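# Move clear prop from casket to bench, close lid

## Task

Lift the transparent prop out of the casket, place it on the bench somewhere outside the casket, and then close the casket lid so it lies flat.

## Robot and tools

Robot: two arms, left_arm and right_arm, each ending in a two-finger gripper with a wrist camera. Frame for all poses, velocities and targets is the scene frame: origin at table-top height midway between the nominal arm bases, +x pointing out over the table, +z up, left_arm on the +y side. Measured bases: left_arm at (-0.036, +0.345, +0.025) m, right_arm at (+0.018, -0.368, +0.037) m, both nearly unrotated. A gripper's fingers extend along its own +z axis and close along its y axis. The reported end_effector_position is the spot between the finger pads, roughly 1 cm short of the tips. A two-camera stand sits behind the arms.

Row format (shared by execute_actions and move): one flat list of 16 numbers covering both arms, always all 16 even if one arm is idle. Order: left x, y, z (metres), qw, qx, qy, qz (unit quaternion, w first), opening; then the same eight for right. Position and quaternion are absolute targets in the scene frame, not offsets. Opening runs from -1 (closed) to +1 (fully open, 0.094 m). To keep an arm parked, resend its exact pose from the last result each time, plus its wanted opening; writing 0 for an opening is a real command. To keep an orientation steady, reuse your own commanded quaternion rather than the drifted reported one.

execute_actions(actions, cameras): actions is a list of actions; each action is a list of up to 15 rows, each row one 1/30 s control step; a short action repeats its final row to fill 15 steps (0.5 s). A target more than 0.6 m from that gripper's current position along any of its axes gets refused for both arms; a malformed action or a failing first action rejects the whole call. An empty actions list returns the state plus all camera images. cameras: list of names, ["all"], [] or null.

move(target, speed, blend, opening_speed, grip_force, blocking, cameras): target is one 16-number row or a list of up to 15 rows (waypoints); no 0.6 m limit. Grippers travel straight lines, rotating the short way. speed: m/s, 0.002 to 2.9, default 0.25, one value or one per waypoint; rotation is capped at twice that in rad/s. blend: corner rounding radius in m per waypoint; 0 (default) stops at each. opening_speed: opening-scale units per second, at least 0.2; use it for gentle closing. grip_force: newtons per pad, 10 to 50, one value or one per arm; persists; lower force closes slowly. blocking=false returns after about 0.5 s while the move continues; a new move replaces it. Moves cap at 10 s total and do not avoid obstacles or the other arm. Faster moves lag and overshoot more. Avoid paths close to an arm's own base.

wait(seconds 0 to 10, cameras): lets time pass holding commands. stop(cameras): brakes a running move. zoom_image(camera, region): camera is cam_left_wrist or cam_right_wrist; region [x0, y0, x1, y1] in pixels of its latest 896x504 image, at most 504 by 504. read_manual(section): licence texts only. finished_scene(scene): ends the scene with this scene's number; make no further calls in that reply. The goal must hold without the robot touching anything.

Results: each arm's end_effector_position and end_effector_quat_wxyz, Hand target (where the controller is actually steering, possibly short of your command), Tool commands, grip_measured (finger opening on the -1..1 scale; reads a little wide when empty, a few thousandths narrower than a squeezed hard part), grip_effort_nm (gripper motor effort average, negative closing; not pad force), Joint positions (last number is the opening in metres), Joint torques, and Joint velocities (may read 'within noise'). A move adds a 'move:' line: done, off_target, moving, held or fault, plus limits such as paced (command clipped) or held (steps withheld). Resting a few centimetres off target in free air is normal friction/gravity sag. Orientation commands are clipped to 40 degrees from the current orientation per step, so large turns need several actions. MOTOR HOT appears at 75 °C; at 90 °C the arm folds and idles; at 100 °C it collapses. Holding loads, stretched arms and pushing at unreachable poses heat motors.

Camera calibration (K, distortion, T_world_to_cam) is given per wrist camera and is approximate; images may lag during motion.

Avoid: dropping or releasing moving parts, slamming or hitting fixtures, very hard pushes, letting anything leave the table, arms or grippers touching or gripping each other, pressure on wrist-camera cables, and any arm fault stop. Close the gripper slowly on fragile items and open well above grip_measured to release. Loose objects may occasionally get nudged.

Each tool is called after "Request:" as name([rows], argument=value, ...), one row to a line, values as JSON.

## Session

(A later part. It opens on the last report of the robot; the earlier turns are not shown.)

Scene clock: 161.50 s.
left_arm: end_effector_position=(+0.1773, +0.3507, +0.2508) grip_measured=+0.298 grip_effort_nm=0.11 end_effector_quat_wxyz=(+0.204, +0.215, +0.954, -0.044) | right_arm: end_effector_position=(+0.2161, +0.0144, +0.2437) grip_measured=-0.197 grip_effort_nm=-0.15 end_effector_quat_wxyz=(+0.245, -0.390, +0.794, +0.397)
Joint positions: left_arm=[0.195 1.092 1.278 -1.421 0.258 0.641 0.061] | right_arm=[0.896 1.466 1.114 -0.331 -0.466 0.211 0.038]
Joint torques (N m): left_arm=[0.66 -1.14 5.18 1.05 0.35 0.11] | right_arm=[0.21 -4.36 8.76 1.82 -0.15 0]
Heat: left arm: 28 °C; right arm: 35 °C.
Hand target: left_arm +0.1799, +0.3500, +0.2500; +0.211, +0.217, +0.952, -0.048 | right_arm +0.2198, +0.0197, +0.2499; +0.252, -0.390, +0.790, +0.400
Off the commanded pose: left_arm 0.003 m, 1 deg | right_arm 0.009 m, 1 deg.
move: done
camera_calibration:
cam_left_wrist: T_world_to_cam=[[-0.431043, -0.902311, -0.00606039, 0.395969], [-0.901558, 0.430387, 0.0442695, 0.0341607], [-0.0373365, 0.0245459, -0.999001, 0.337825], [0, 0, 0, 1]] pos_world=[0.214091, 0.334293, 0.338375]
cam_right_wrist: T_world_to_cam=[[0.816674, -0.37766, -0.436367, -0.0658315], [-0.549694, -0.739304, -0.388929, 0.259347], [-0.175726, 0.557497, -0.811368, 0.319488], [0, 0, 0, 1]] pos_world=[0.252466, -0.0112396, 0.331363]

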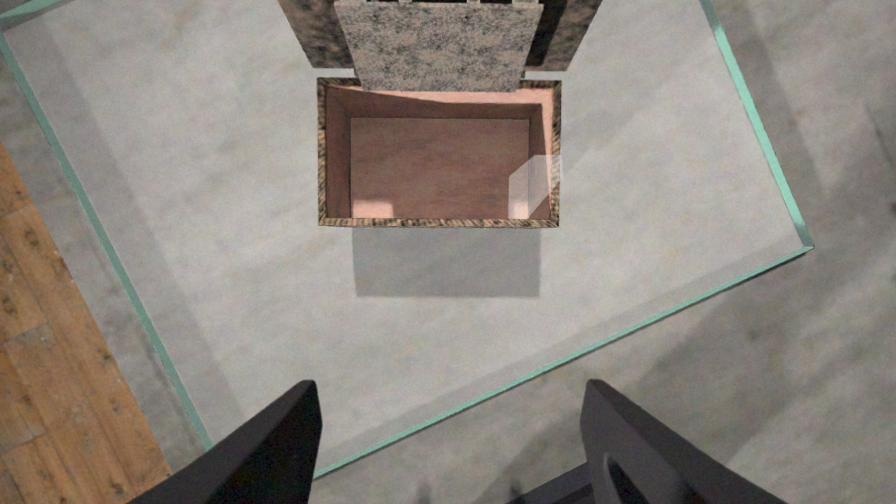

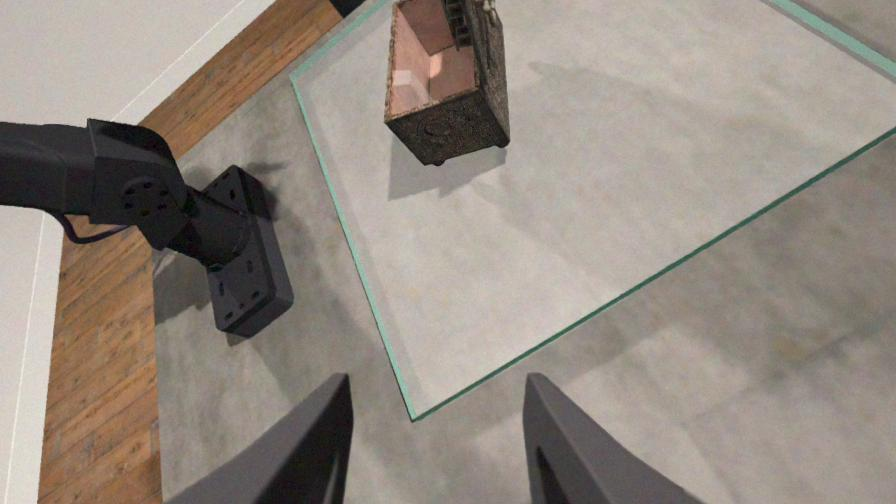

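Request:
move(target=[0.2243,0.28,0.175,0,-0.532,0.846,0,-0.4,0.22,0.02,0.25,0.252,-0.39,0.79,0.4,-0.2], cameras=["all"])

Request:
zoom_image(camera="cam_left_wrist", region=[250, 250, 650, 504])

Request:
zoom_image(camera="cam_right_wrist", region=[360, 0, 540, 170])

Scene clock: 188.47 s.
left_arm: end_effector_position=(+0.2227, +0.2819, +0.1715) grip_measured=-0.398 grip_effort_nm=-0.08 end_effector_quat_wxyz=(+0.001, -0.532, +0.847, -0.003) | right_arm: end_effector_position=(+0.2162, +0.0145, +0.2437) grip_measured=-0.197 grip_effort_nm=-0.16 end_effector_quat_wxyz=(+0.245, -0.390, +0.794, +0.397)
Joint positions: left_arm=[-0.286 1.545 1.364 -1.384 0.003 -1.36 0.028] | right_arm=[0.896 1.466 1.114 -0.331 -0.466 0.211 0.038]
Joint torques (N m): left_arm=[-0.73 -3.63 8.17 0.04 -0.02 -0.06] | right_arm=[0.06 -4.22 8.87 1.85 -0.15 0.04]
Heat: left arm: 27 °C; right arm: 36 °C.
Hand target: left_arm +0.2243, +0.2800, +0.1750; +0.000, -0.532, +0.847, +0.000 | right_arm +0.2198, +0.0198, +0.2500; +0.252, -0.390, +0.790, +0.400
Off the commanded pose: left_arm 0.004 m, 0 deg | right_arm 0.009 m, 1 deg.
move: done
camera_calibration:
cam_left_wrist: T_world_to_cam=[[0.899027, -0.437873, 0.00431713, -0.0759867], [-0.392905, -0.802269, 0.449432, 0.272926], [-0.193331, -0.405748, -0.893304, 0.399872], [0, 0, 0, 1]] pos_world=[0.252856, 0.347935, 0.234874]
cam_right_wrist: T_world_to_cam=[[0.816772, -0.377533, -0.436295, -0.0658786], [-0.549616, -0.739165, -0.389305, 0.259452], [-0.175518, 0.557768, -0.811227, 0.319392], [0, 0, 0, 1]] pos_world=[0.252466, -0.0112403, 0.331363]

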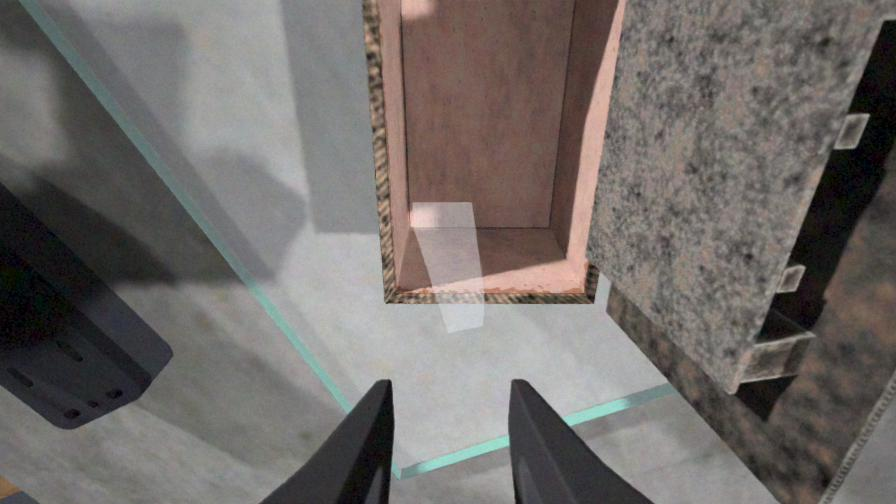

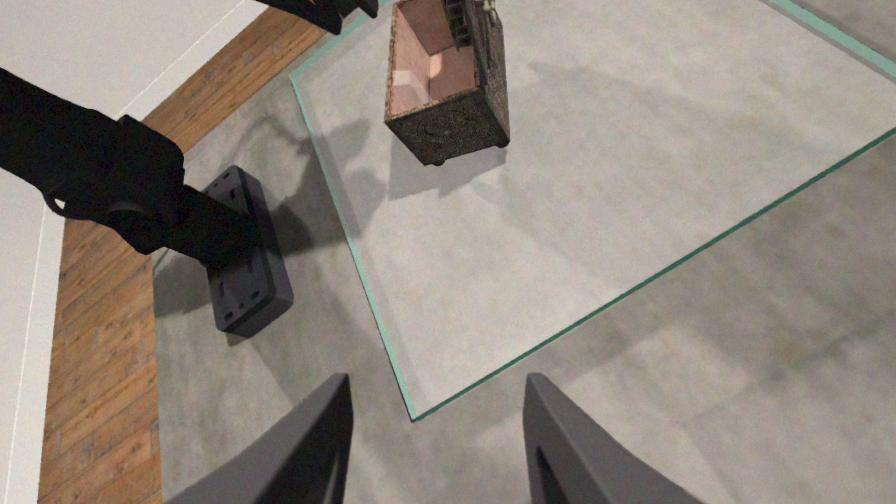

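Scaled by 1.260 from the camera's 896x504 image, which has a finer 1280x720 frame.

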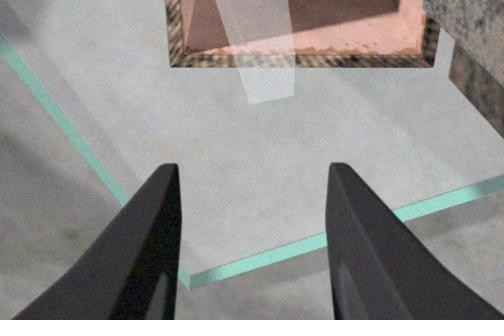

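Scaled by 2.800 from the camera's 896x504 image, which has a finer 1280x720 frame.

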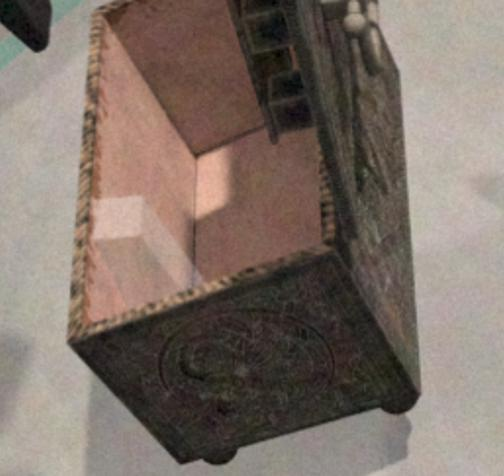

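Request:
move([
  [0.2258,0.2765,0.109,0,-0.532,0.846,0,-0.4,0.22,0.02,0.25,0.252,-0.39,0.79,0.4,-0.2],
  [0.2258,0.2765,0.109,0,-0.532,0.846,0,-0.85,0.22,0.02,0.25,0.252,-0.39,0.79,0.4,-0.2],
], cameras=["all"], opening_speed=0.6, speed=0.12, grip_force=25)

Request:
zoom_image(camera="cam_right_wrist", region=[360, 0, 540, 170])

Scene clock: 199.93 s.
left_arm: end_effector_position=(+0.2427, +0.2716, +0.1211) grip_measured=-0.844 grip_effort_nm=-0.32 end_effector_quat_wxyz=(+0.024, -0.532, +0.846, -0.037) | right_arm: end_effector_position=(+0.2162, +0.0145, +0.2437) grip_measured=-0.197 grip_effort_nm=-0.15 end_effector_quat_wxyz=(+0.245, -0.390, +0.794, +0.397)
Joint positions: left_arm=[-0.296 1.559 1.173 -1.098 0.017 -1.373 0.007] | right_arm=[0.896 1.466 1.114 -0.331 -0.466 0.211 0.038]
Joint torques (N m): left_arm=[-0.83 -3.12 4.71 -0.11 -0.17 -0.04] | right_arm=[0.24 -4.51 8.62 1.81 -0.15 0.07]
Heat: left arm: 28 °C; right arm: 37 °C.
Hand target: left_arm +0.2261, +0.2765, +0.1100; +0.000, -0.532, +0.847, +0.000 | right_arm +0.2198, +0.0198, +0.2500; +0.252, -0.390, +0.790, +0.400
Off the commanded pose: left_arm 0.021 m, 5 deg | right_arm 0.009 m, 1 deg.
grip_force (N): 25, 25
move: off_target (left_arm); target 2's new opening was sent with left_arm's hand 0.014 m and 3 deg from that target
camera_calibration:
cam_left_wrist: T_world_to_cam=[[0.896581, -0.43412, 0.0876475, -0.108815], [-0.42512, -0.788126, 0.445118, 0.2996], [-0.124158, -0.436345, -0.891172, 0.345833], [0, 0, 0, 1]] pos_world=[0.267865, 0.339786, 0.184377]
cam_right_wrist: T_world_to_cam=[[0.816772, -0.377533, -0.436295, -0.0658786], [-0.549616, -0.739165, -0.389305, 0.259452], [-0.175518, 0.557768, -0.811227, 0.319392], [0, 0, 0, 1]] pos_world=[0.252466, -0.0112403, 0.331363]

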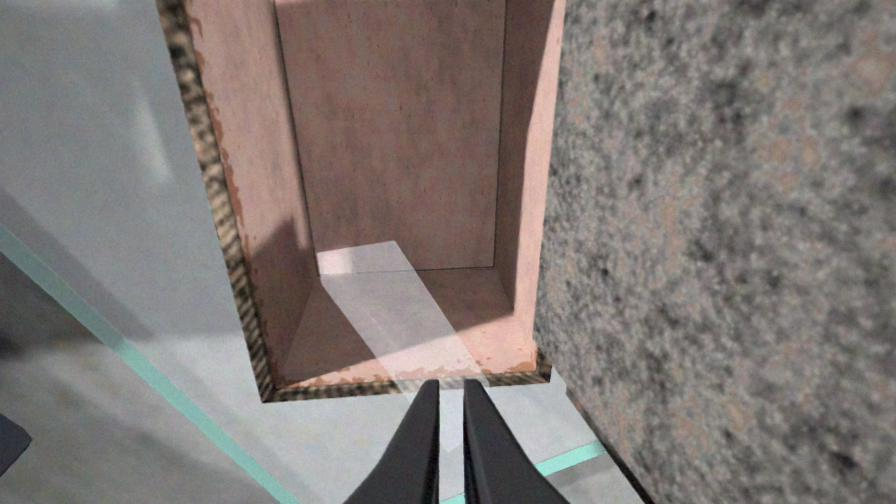

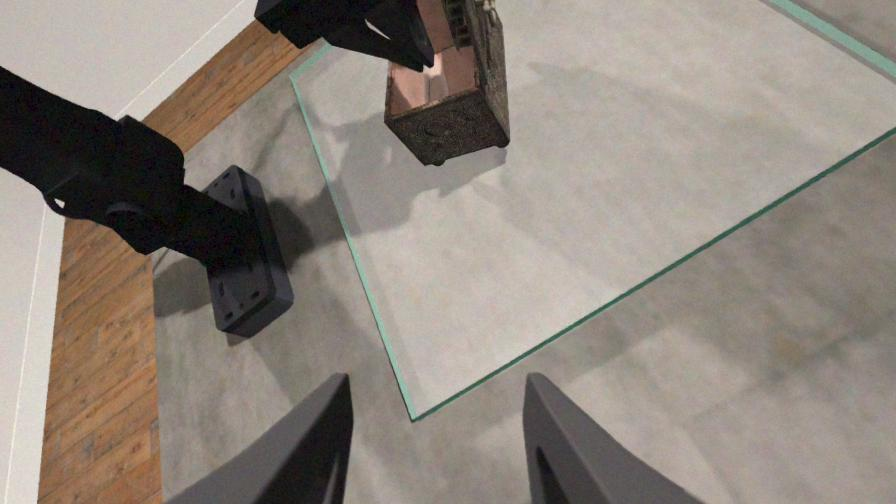

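Scaled by 2.800 from the camera's 896x504 image, which has a finer 1280x720 frame.

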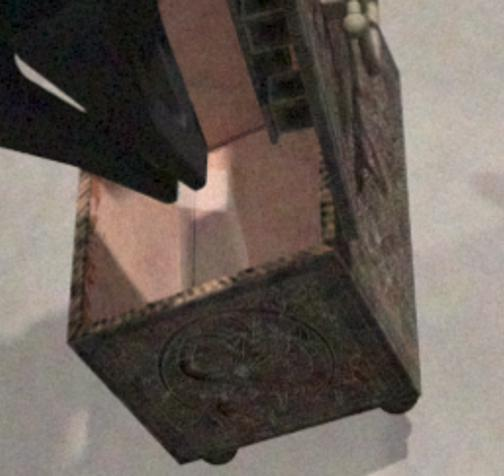

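Request:
move([
  [0.235,0.272,0.135,0,-0.532,0.846,0,-0.2,0.22,0.02,0.25,0.252,-0.39,0.79,0.4,-0.2],
  [0.21,0.31,0.2,0,-0.532,0.846,0,-0.2,0.22,0.02,0.25,0.252,-0.39,0.79,0.4,-0.2],
], cameras=["all"])

Request:
zoom_image(camera="cam_right_wrist", region=[360, 0, 540, 170])

Scene clock: 206.80 s.
left_arm: end_effector_position=(+0.2106, +0.3068, +0.1930) grip_measured=-0.202 grip_effort_nm=0.11 end_effector_quat_wxyz=(-0.007, -0.533, +0.846, -0.001) | right_arm: end_effector_position=(+0.2162, +0.0145, +0.2437) grip_measured=-0.197 grip_effort_nm=-0.16 end_effector_quat_wxyz=(+0.245, -0.390, +0.794, +0.397)
Joint positions: left_arm=[-0.195 1.505 1.411 -1.487 0.011 -1.273 0.037] | right_arm=[0.896 1.466 1.114 -0.331 -0.466 0.211 0.038]
Joint torques (N m): left_arm=[0.38 -4.92 7.41 0.02 -0.11 0.07] | right_arm=[0.12 -4.42 8.77 1.84 -0.16 0.03]
Heat: left arm: 28 °C; right arm: 37 °C.
Hand target: left_arm +0.2099, +0.3100, +0.1999; +0.000, -0.532, +0.846, +0.000 | right_arm +0.2198, +0.0198, +0.2500; +0.252, -0.390, +0.790, +0.400
Off the commanded pose: left_arm 0.008 m, 1 deg | right_arm 0.009 m, 1 deg.
grip_force (N): 25, 25
move: done
camera_calibration:
cam_left_wrist: T_world_to_cam=[[0.90053, -0.434723, -0.007852, -0.0532076], [-0.382874, -0.801422, 0.459489, 0.274235], [-0.206043, -0.410777, -0.888149, 0.430112], [0, 0, 0, 1]] pos_world=[0.241534, 0.373327, 0.255577]
cam_right_wrist: T_world_to_cam=[[0.816772, -0.377533, -0.436295, -0.0658786], [-0.549616, -0.739165, -0.389305, 0.259452], [-0.175518, 0.557768, -0.811227, 0.319392], [0, 0, 0, 1]] pos_world=[0.252466, -0.0112403, 0.331363]

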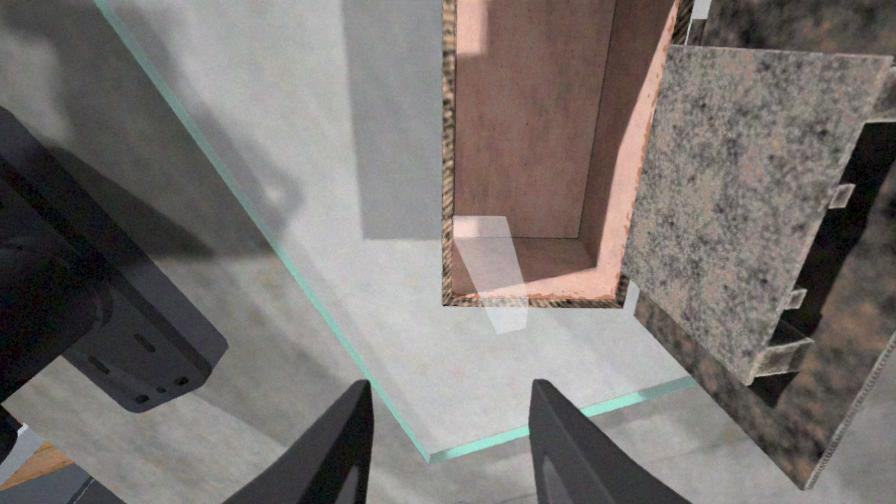

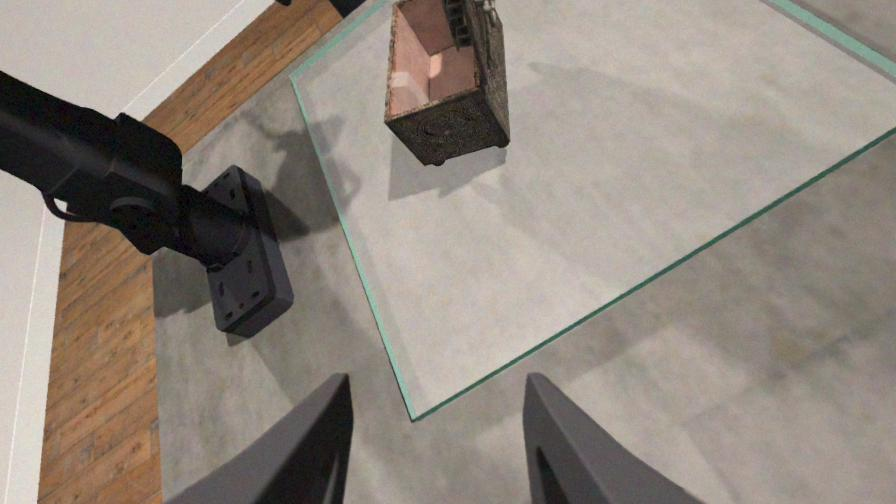

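Scaled by 2.800 from the camera's 896x504 image, which has a finer 1280x720 frame.

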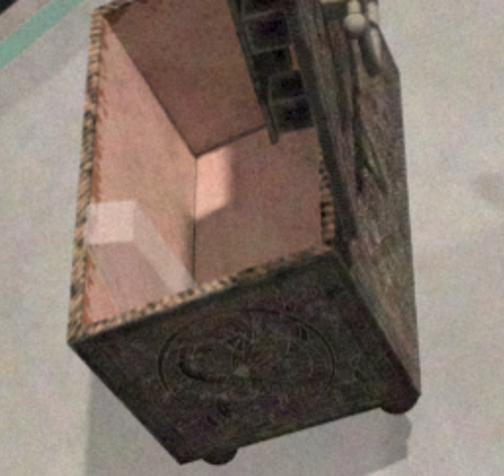

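Request:
zoom_image(camera="cam_left_wrist", region=[420, 190, 640, 350])

Scaled by 2.291 from the camera's 896x504 image, which has a finer 1280x720 frame.

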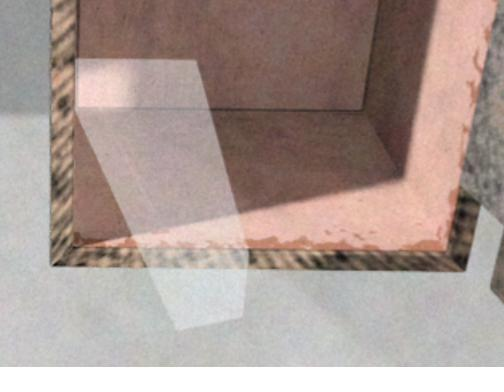

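Request:
move([
  [0.17,0.3,0.21,0.2929,0.2123,0.9296,-0.0669,-0.2,0.22,0.02,0.25,0.252,-0.39,0.79,0.4,-0.2],
  [0.204,0.282,0.146,0.2929,0.2123,0.9296,-0.0669,-0.2,0.22,0.02,0.25,0.252,-0.39,0.79,0.4,-0.2],
], cameras=["all"], blend=0.02)

Request:
zoom_image(camera="cam_right_wrist", region=[360, 0, 540, 170])

Request:
zoom_image(camera="cam_left_wrist", region=[300, 250, 620, 504])

Scene clock: 244.63 s.
left_arm: end_effector_position=(+0.2017, +0.2836, +0.1471) grip_measured=-0.202 grip_effort_nm=0.11 end_effector_quat_wxyz=(+0.289, +0.212, +0.931, -0.067) | right_arm: end_effector_position=(+0.2162, +0.0145, +0.2437) grip_measured=-0.197 grip_effort_nm=-0.16 end_effector_quat_wxyz=(+0.245, -0.390, +0.794, +0.397)
Joint positions: left_arm=[-0.166 0.901 0.678 -0.771 0.186 0.273 0.037] | right_arm=[0.896 1.466 1.114 -0.331 -0.466 0.211 0.038]
Joint torques (N m): left_arm=[-0.66 -0.34 6.28 1.51 0.08 -0.03] | right_arm=[0.18 -4.29 8.91 1.84 -0.15 0.04]
Heat: left arm: 27 °C; right arm: 37 °C.
Hand target: left_arm +0.2039, +0.2820, +0.1460; +0.293, +0.212, +0.930, -0.067 | right_arm +0.2198, +0.0198, +0.2499; +0.252, -0.390, +0.790, +0.400
Off the commanded pose: left_arm 0.003 m, 0 deg | right_arm 0.009 m, 1 deg.
grip_force (N): 25, 25
move: done
camera_calibration:
cam_left_wrist: T_world_to_cam=[[-0.435619, -0.900131, -0.000948906, 0.344792], [-0.891463, 0.43157, -0.137987, 0.114041], [0.124616, -0.059264, -0.990434, 0.22666], [0, 0, 0, 1]] pos_world=[0.223616, 0.274574, 0.240555]
cam_right_wrist: T_world_to_cam=[[0.816772, -0.377533, -0.436295, -0.0658786], [-0.549616, -0.739165, -0.389305, 0.259452], [-0.175518, 0.557768, -0.811227, 0.319392], [0, 0, 0, 1]] pos_world=[0.252466, -0.0112403, 0.331363]

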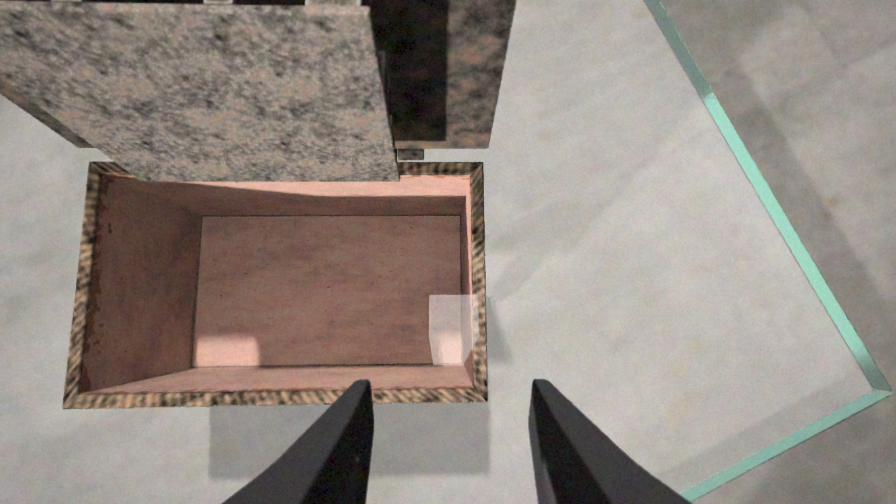

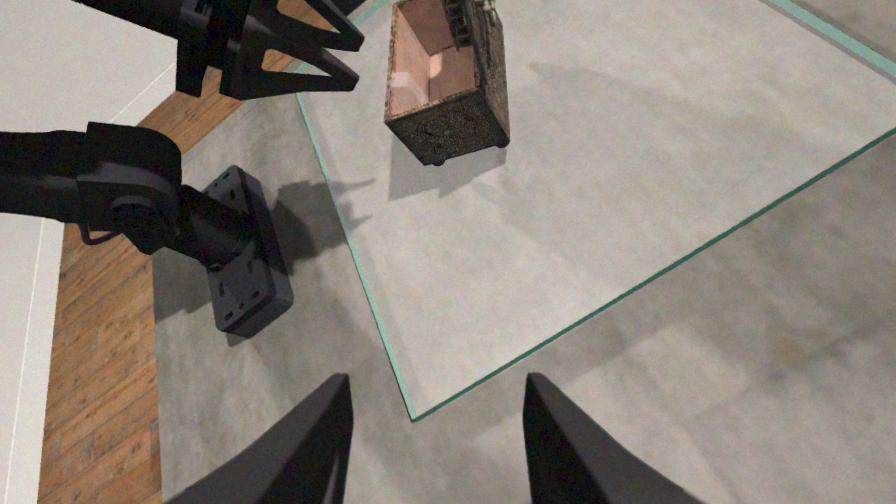

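Scaled by 2.800 from the camera's 896x504 image, which has a finer 1280x720 frame.

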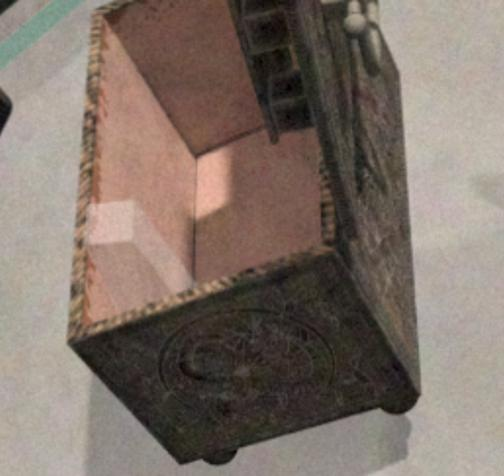

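Scaled by 1.575 from the camera's 896x504 image, which has a finer 1280x720 frame.

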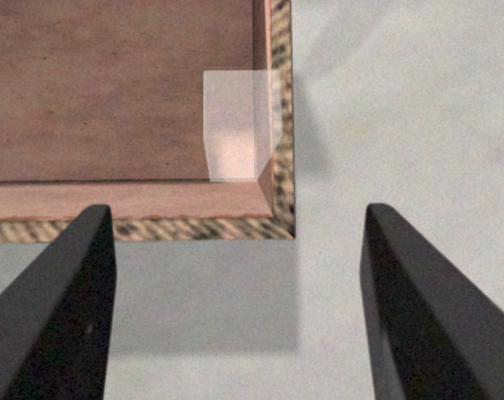

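Request:
move(target=[0.2245,0.2722,0.116,0.2929,0.2123,0.9296,-0.0669,-0.2,0.22,0.02,0.25,0.252,-0.39,0.79,0.4,-0.2], cameras=["all"], speed=0.08)

Request:
zoom_image(camera="cam_right_wrist", region=[360, 0, 540, 170])

Request:
zoom_image(camera="cam_left_wrist", region=[300, 250, 620, 504])

Scene clock: 253.73 s.
left_arm: end_effector_position=(+0.2230, +0.2739, +0.1181) grip_measured=-0.202 grip_effort_nm=0.11 end_effector_quat_wxyz=(+0.290, +0.212, +0.931, -0.067) | right_arm: end_effector_position=(+0.2162, +0.0145, +0.2437) grip_measured=-0.197 grip_effort_nm=-0.16 end_effector_quat_wxyz=(+0.245, -0.390, +0.794, +0.397)
Joint positions: left_arm=[-0.208 1.017 0.606 -0.575 0.163 0.238 0.037] | right_arm=[0.896 1.466 1.114 -0.331 -0.466 0.211 0.038]
Joint torques (N m): left_arm=[-0.68 -0.9 6.13 1.53 0.06 -0.04] | right_arm=[0.23 -4.26 8.81 1.85 -0.19 0.02]
Heat: left arm: 28 °C; right arm: 38 °C.
Hand target: left_arm +0.2244, +0.2723, +0.1160; +0.293, +0.212, +0.930, -0.067 | right_arm +0.2198, +0.0198, +0.2499; +0.252, -0.390, +0.790, +0.400
Off the commanded pose: left_arm 0.003 m, 0 deg | right_arm 0.009 m, 1 deg.
grip_force (N): 25, 25
move: done
camera_calibration:
cam_left_wrist: T_world_to_cam=[[-0.435797, -0.900044, -0.00166988, 0.345355], [-0.891008, 0.431682, -0.140553, 0.133365], [0.127225, -0.0597646, -0.990072, 0.194264], [0, 0, 0, 1]] pos_world=[0.244619, 0.264873, 0.211657]
cam_right_wrist: T_world_to_cam=[[0.816772, -0.377533, -0.436295, -0.0658786], [-0.549616, -0.739165, -0.389305, 0.259452], [-0.175518, 0.557768, -0.811227, 0.319392], [0, 0, 0, 1]] pos_world=[0.252466, -0.0112403, 0.331363]

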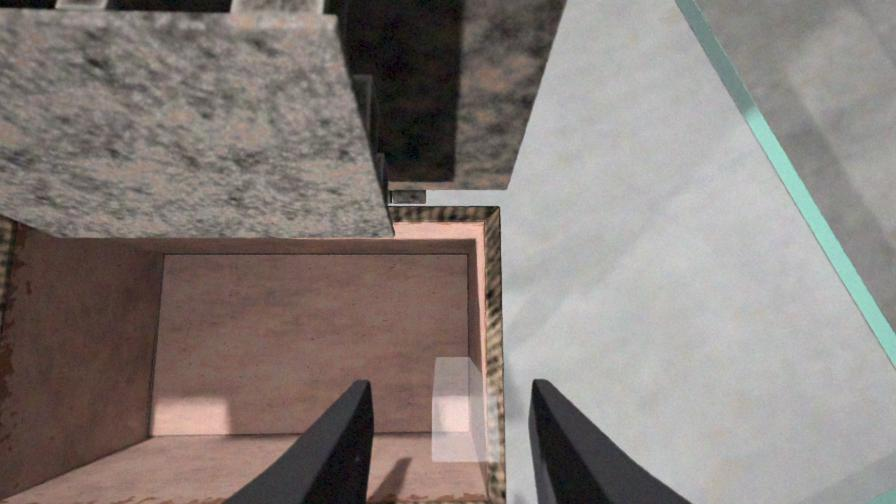

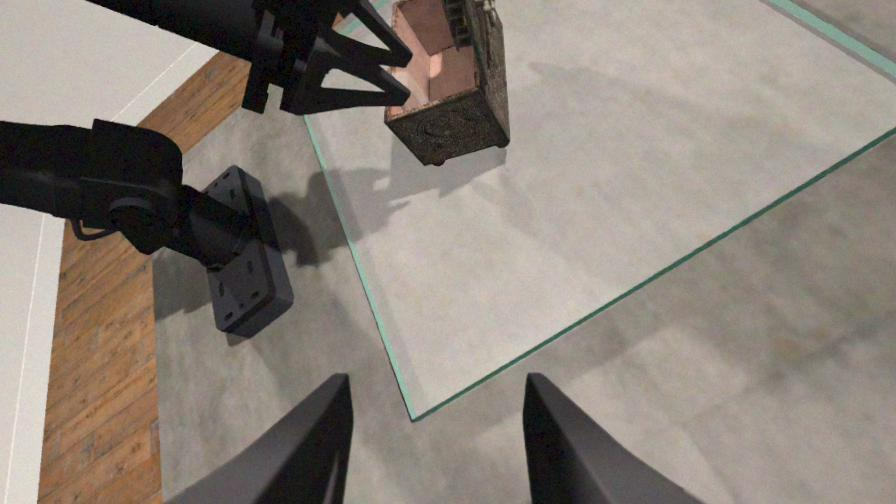

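Scaled by 2.800 from the camera's 896x504 image, which has a finer 1280x720 frame.

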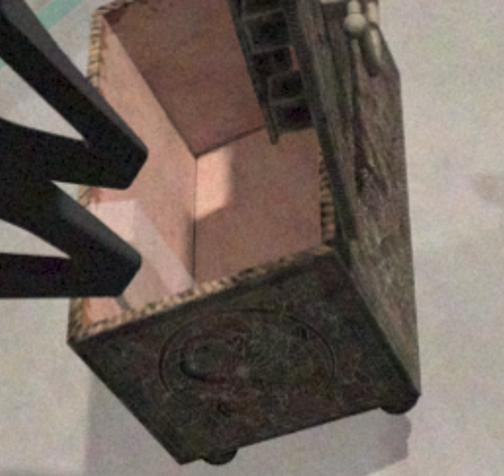

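Scaled by 1.575 from the camera's 896x504 image, which has a finer 1280x720 frame.

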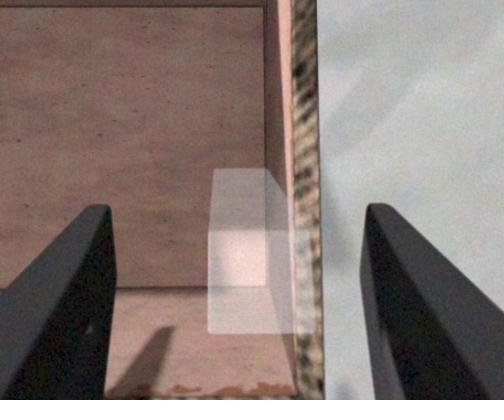

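Request:
move([
  [0.2237,0.2704,0.1145,0.2929,0.2123,0.9296,-0.0669,-0.2,0.22,0.02,0.25,0.252,-0.39,0.79,0.4,-0.2],
  [0.2237,0.2704,0.1145,0.2929,0.2123,0.9296,-0.0669,-0.9,0.22,0.02,0.25,0.252,-0.39,0.79,0.4,-0.2],
], cameras=["all"], opening_speed=0.7, speed=0.08, grip_force=35)

Request:
zoom_image(camera="cam_left_wrist", region=[300, 250, 620, 504])

Scene clock: 260.53 s.
left_arm: end_effector_position=(+0.2226, +0.2720, +0.1168) grip_measured=-0.674 grip_effort_nm=-0.70 end_effector_quat_wxyz=(+0.291, +0.212, +0.931, -0.067) | right_arm: end_effector_position=(+0.2162, +0.0145, +0.2437) grip_measured=-0.197 grip_effort_nm=-0.15 end_effector_quat_wxyz=(+0.245, -0.390, +0.794, +0.397)
Joint positions: left_arm=[-0.219 1.017 0.601 -0.567 0.157 0.228 0.015] | right_arm=[0.896 1.466 1.114 -0.331 -0.466 0.211 0.038]
Joint torques (N m): left_arm=[-0.72 -0.99 6.05 1.53 0.06 -0.03] | right_arm=[0.08 -4.51 8.79 1.85 -0.14 0.04]
Heat: left arm: 28 °C; right arm: 38 °C.
Hand target: left_arm +0.2236, +0.2704, +0.1145; +0.293, +0.212, +0.930, -0.067 | right_arm +0.2198, +0.0198, +0.2499; +0.252, -0.390, +0.790, +0.400
Off the commanded pose: left_arm 0.003 m, 0 deg | right_arm 0.009 m, 1 deg.
grip_force (N): 35, 35
move: done
camera_calibration:
cam_left_wrist: T_world_to_cam=[[-0.435417, -0.900228, -0.00146486, 0.343561], [-0.891152, 0.431257, -0.140943, 0.13379], [0.127512, -0.0600635, -0.990017, 0.192923], [0, 0, 0, 1]] pos_world=[0.244219, 0.263173, 0.210357]
cam_right_wrist: T_world_to_cam=[[0.816772, -0.377533, -0.436295, -0.0658786], [-0.549616, -0.739165, -0.389305, 0.259452], [-0.175518, 0.557768, -0.811227, 0.319392], [0, 0, 0, 1]] pos_world=[0.252466, -0.0112403, 0.331363]

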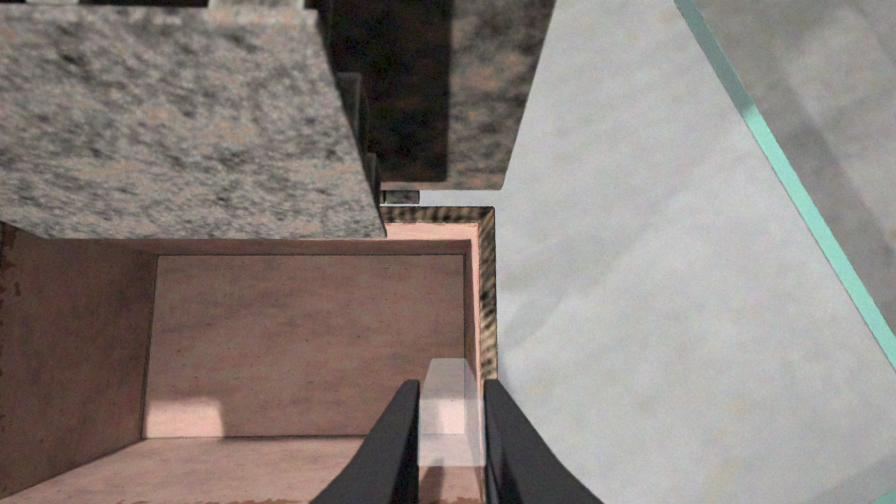

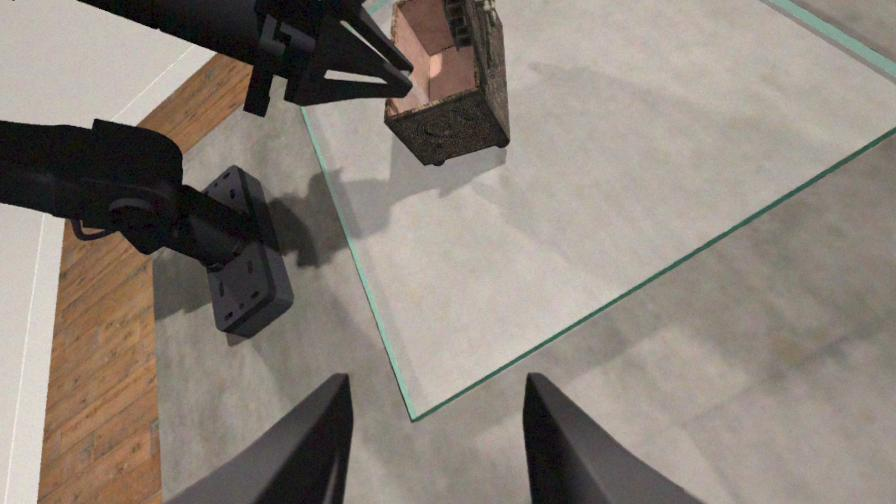

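Scaled by 1.575 from the camera's 896x504 image, which has a finer 1280x720 frame.

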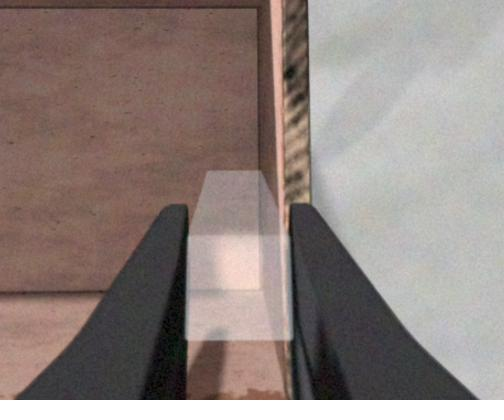

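Request:
move([
  [0.222,0.273,0.22,0.2929,0.2123,0.9296,-0.0669,-0.9,0.22,-0.08,0.25,0.252,-0.39,0.79,0.4,-0.2],
  [0.23,0.18,0.22,0.2929,0.2123,0.9296,-0.0669,-0.9,0.22,-0.15,0.22,0.252,-0.39,0.79,0.4,-0.2],
], cameras=["all"], blend=0.01, speed=0.2)

Request:
zoom_image(camera="cam_right_wrist", region=[250, 0, 600, 200])

Request:
zoom_image(camera="cam_left_wrist", region=[300, 250, 620, 504])

Scene clock: 271.23 s.
left_arm: end_effector_position=(+0.2225, +0.1856, +0.2081) grip_measured=-0.675 grip_effort_nm=-0.74 end_effector_quat_wxyz=(+0.275, +0.216, +0.935, -0.063) | right_arm: end_effector_position=(+0.2245, -0.1493, +0.2195) grip_measured=-0.197 grip_effort_nm=-0.15 end_effector_quat_wxyz=(+0.255, -0.386, +0.794, +0.394)
Joint positions: left_arm=[-0.649 1.176 1.063 -0.89 -0.081 -0.126 0.015] | right_arm=[0.346 1.142 0.836 -0.672 -0.83 -0.288 0.038]
Joint torques (N m): left_arm=[-0.7 -1.83 9.44 1.42 -0.14 -0.05] | right_arm=[-0.59 -2.67 6.28 1.22 -0.61 -0.13]
Heat: left arm: 28 °C; right arm: 38 °C.
Hand target: left_arm +0.2296, +0.1802, +0.2201; +0.293, +0.212, +0.930, -0.067 | right_arm +0.2201, -0.1499, +0.2200; +0.252, -0.390, +0.790, +0.400
Off the commanded pose: left_arm 0.015 m, 2 deg | right_arm 0.005 m, 1 deg.
grip_force (N): 35, 35
move: off_target (left_arm)
camera_calibration:
cam_left_wrist: T_world_to_cam=[[-0.44037, -0.897811, -0.00300331, 0.266777], [-0.892437, 0.438095, -0.107837, 0.175958], [0.0981331, -0.044808, -0.994164, 0.282612], [0, 0, 0, 1]] pos_world=[0.246779, 0.175092, 0.300739]
cam_right_wrist: T_world_to_cam=[[0.816855, -0.389583, -0.42541, -0.149329], [-0.555798, -0.728937, -0.399674, 0.138758], [-0.154391, 0.562917, -0.811965, 0.388725], [0, 0, 0, 1]] pos_world=[0.259117, -0.175851, 0.307563]

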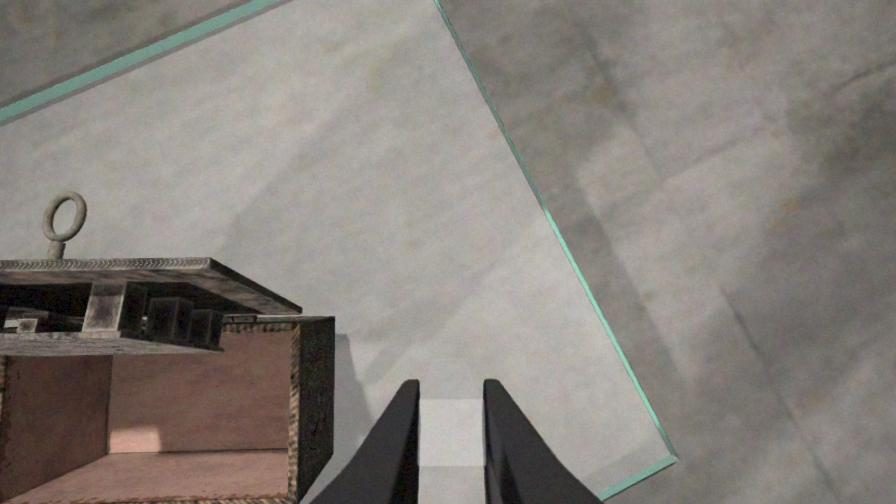

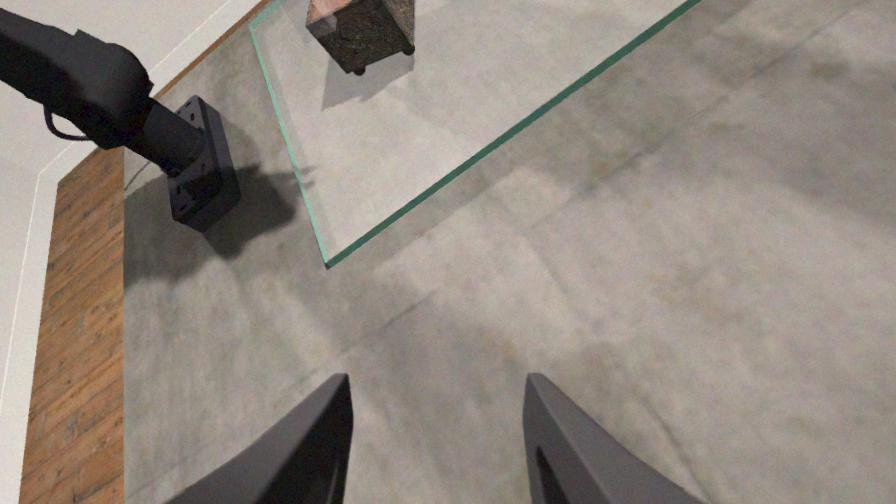

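Scaled by 1.440 from the camera's 896x504 image, which has a finer 1280x720 frame.

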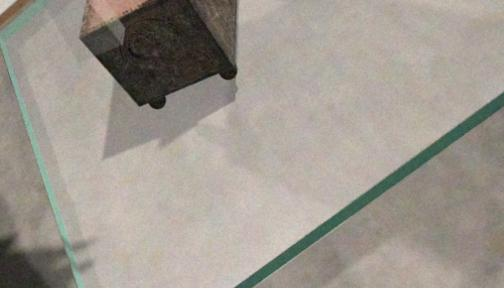

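Scaled by 1.575 from the camera's 896x504 image, which has a finer 1280x720 frame.

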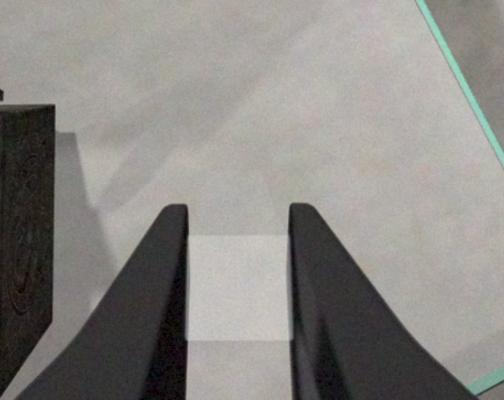

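Request:
move([
  [0.23,0.18,0.13,0.2929,0.2123,0.9296,-0.0669,-0.9,0.22,-0.15,0.22,0.252,-0.39,0.79,0.4,-0.2],
  [0.23,0.18,0.11,0.2929,0.2123,0.9296,-0.0669,-0.9,0.22,-0.15,0.22,0.252,-0.39,0.79,0.4,-0.2],
], cameras=["all"], speed=[0.15,0.04])

Request:
zoom_image(camera="cam_right_wrist", region=[200, 0, 450, 200])

Scene clock: 281.67 s.
left_arm: end_effector_position=(+0.2279, +0.1820, +0.1115) grip_measured=-0.675 grip_effort_nm=-0.74 end_effector_quat_wxyz=(+0.287, +0.214, +0.931, -0.068) | right_arm: end_effector_position=(+0.2244, -0.1493, +0.2195) grip_measured=-0.197 grip_effort_nm=-0.15 end_effector_quat_wxyz=(+0.255, -0.387, +0.794, +0.394)
Joint positions: left_arm=[-0.649 1.214 0.685 -0.448 -0.081 -0.126 0.015] | right_arm=[0.346 1.142 0.836 -0.672 -0.83 -0.289 0.038]
Joint torques (N m): left_arm=[-0.7 -2.07 6.08 1.59 -0.16 -0.04] | right_arm=[-0.58 -2.61 6.23 1.2 -0.63 -0.13]
Heat: left arm: 29 °C; right arm: 36 °C.
Hand target: left_arm +0.2299, +0.1801, +0.1101; +0.293, +0.212, +0.930, -0.067 | right_arm +0.2201, -0.1499, +0.2201; +0.252, -0.390, +0.790, +0.400
Off the commanded pose: left_arm 0.003 m, 1 deg | right_arm 0.004 m, 1 deg.
grip_force (N): 35, 35
move: done
camera_calibration:
cam_left_wrist: T_world_to_cam=[[-0.43958, -0.898203, 0.00097854, 0.26506], [-0.890144, 0.43549, -0.134132, 0.174915], [0.120052, -0.059833, -0.990963, 0.183307], [0, 0, 0, 1]] pos_world=[0.250209, 0.172872, 0.204853]
cam_right_wrist: T_world_to_cam=[[0.817368, -0.388874, -0.425073, -0.149359], [-0.555012, -0.729378, -0.399961, 0.138509], [-0.154504, 0.562836, -0.812, 0.388736], [0, 0, 0, 1]] pos_world=[0.259017, -0.175851, 0.307563]

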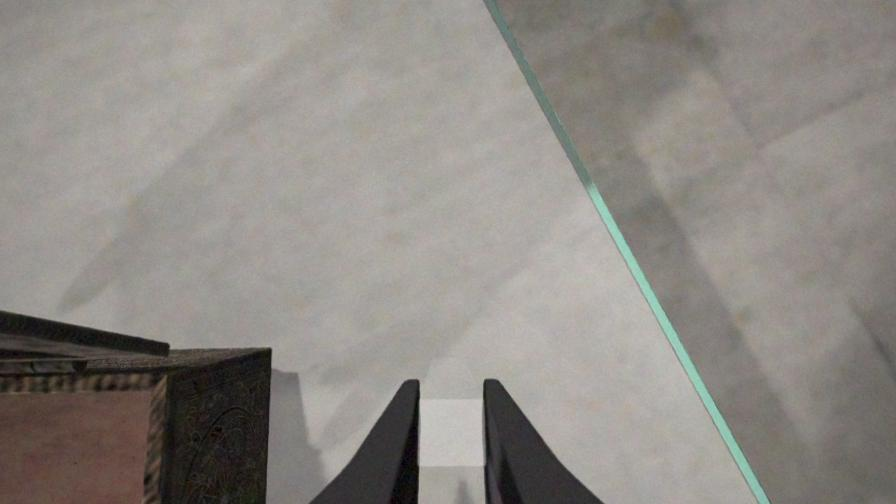

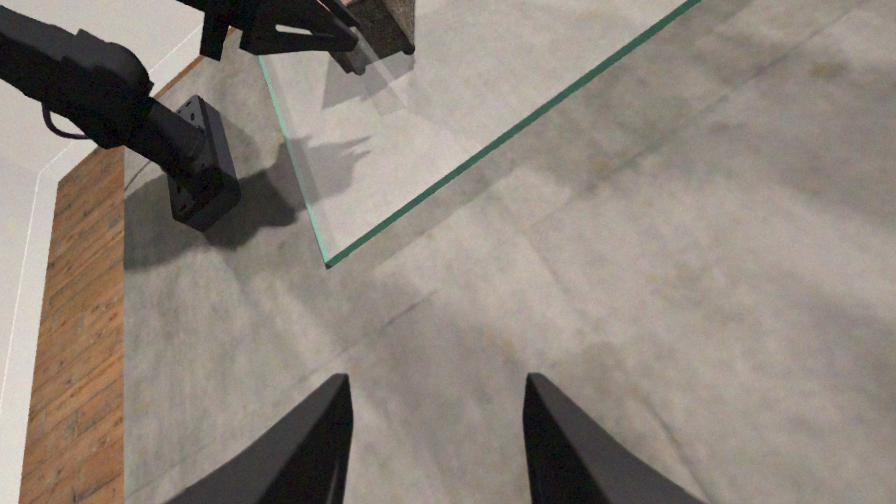

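Scaled by 2.016 from the camera's 896x504 image, which has a finer 1280x720 frame.

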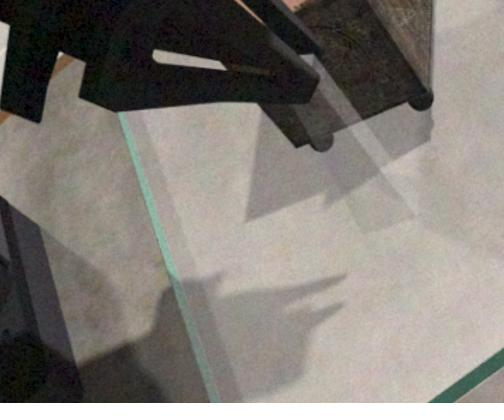

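Request:
move(target=[0.23,0.18,0.088,0.2929,0.2123,0.9296,-0.0669,-0.9,0.22,-0.15,0.22,0.252,-0.39,0.79,0.4,-0.2], cameras=["all"], speed=0.04)

Request:
zoom_image(camera="cam_right_wrist", region=[200, 0, 450, 200])

Scene clock: 287.53 s.
left_arm: end_effector_position=(+0.2336, +0.1789, +0.1000) grip_measured=-0.675 grip_effort_nm=-0.74 end_effector_quat_wxyz=(+0.303, +0.211, +0.926, -0.072) | right_arm: end_effector_position=(+0.2244, -0.1493, +0.2195) grip_measured=-0.197 grip_effort_nm=-0.15 end_effector_quat_wxyz=(+0.255, -0.387, +0.794, +0.394)
Joint positions: left_arm=[-0.649 1.238 0.63 -0.335 -0.085 -0.126 0.015] | right_arm=[0.346 1.142 0.836 -0.672 -0.83 -0.289 0.038]
Joint torques (N m): left_arm=[-0.7 -1.31 4.9 1.57 -0.11 -0.04] | right_arm=[-0.65 -2.92 6.13 1.2 -0.62 -0.19]
Heat: left arm: 29 °C; right arm: 35 °C.
Hand target: left_arm +0.2297, +0.1803, +0.0884; +0.293, +0.212, +0.930, -0.067 | right_arm +0.2201, -0.1499, +0.2201; +0.252, -0.390, +0.790, +0.400
Off the commanded pose: left_arm 0.013 m, 1 deg | right_arm 0.004 m, 1 deg.
grip_force (N): 35, 35
move: off_target (left_arm)
camera_calibration:
cam_left_wrist: T_world_to_cam=[[-0.437525, -0.899202, 0.00274343, 0.264396], [-0.886542, 0.430851, -0.168557, 0.183271], [0.150385, -0.07618, -0.985688, 0.166287], [0, 0, 0, 1]] pos_world=[0.25315, 0.17145, 0.194073]
cam_right_wrist: T_world_to_cam=[[0.817368, -0.388874, -0.425073, -0.149359], [-0.555012, -0.729378, -0.399961, 0.138509], [-0.154504, 0.562836, -0.812, 0.388736], [0, 0, 0, 1]] pos_world=[0.259017, -0.175851, 0.307563]

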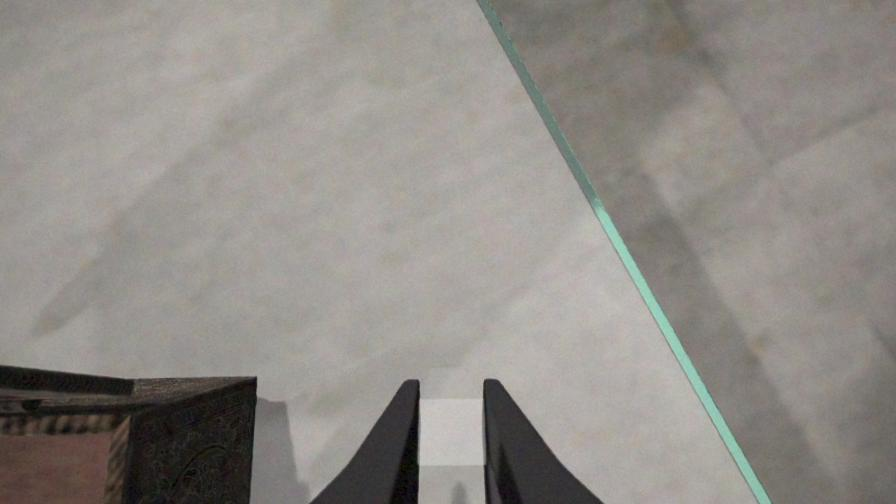

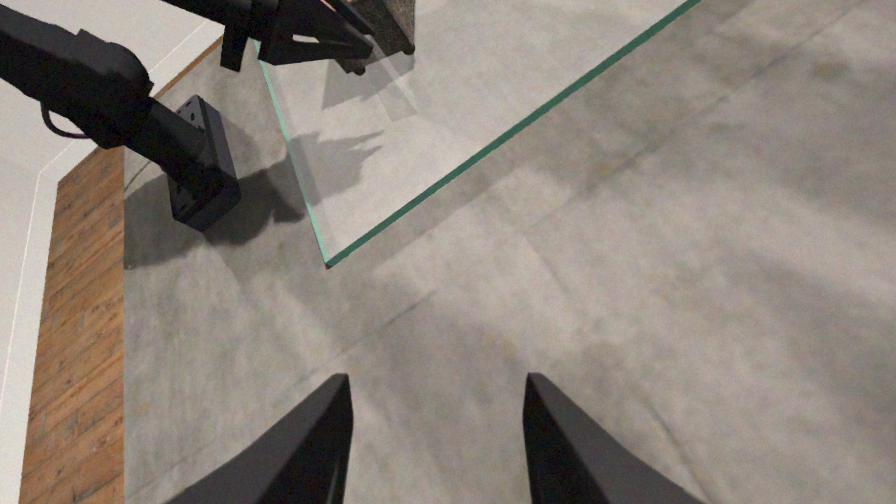

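Scaled by 2.016 from the camera's 896x504 image, which has a finer 1280x720 frame.

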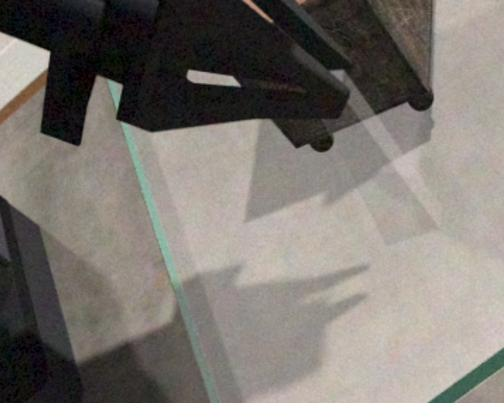

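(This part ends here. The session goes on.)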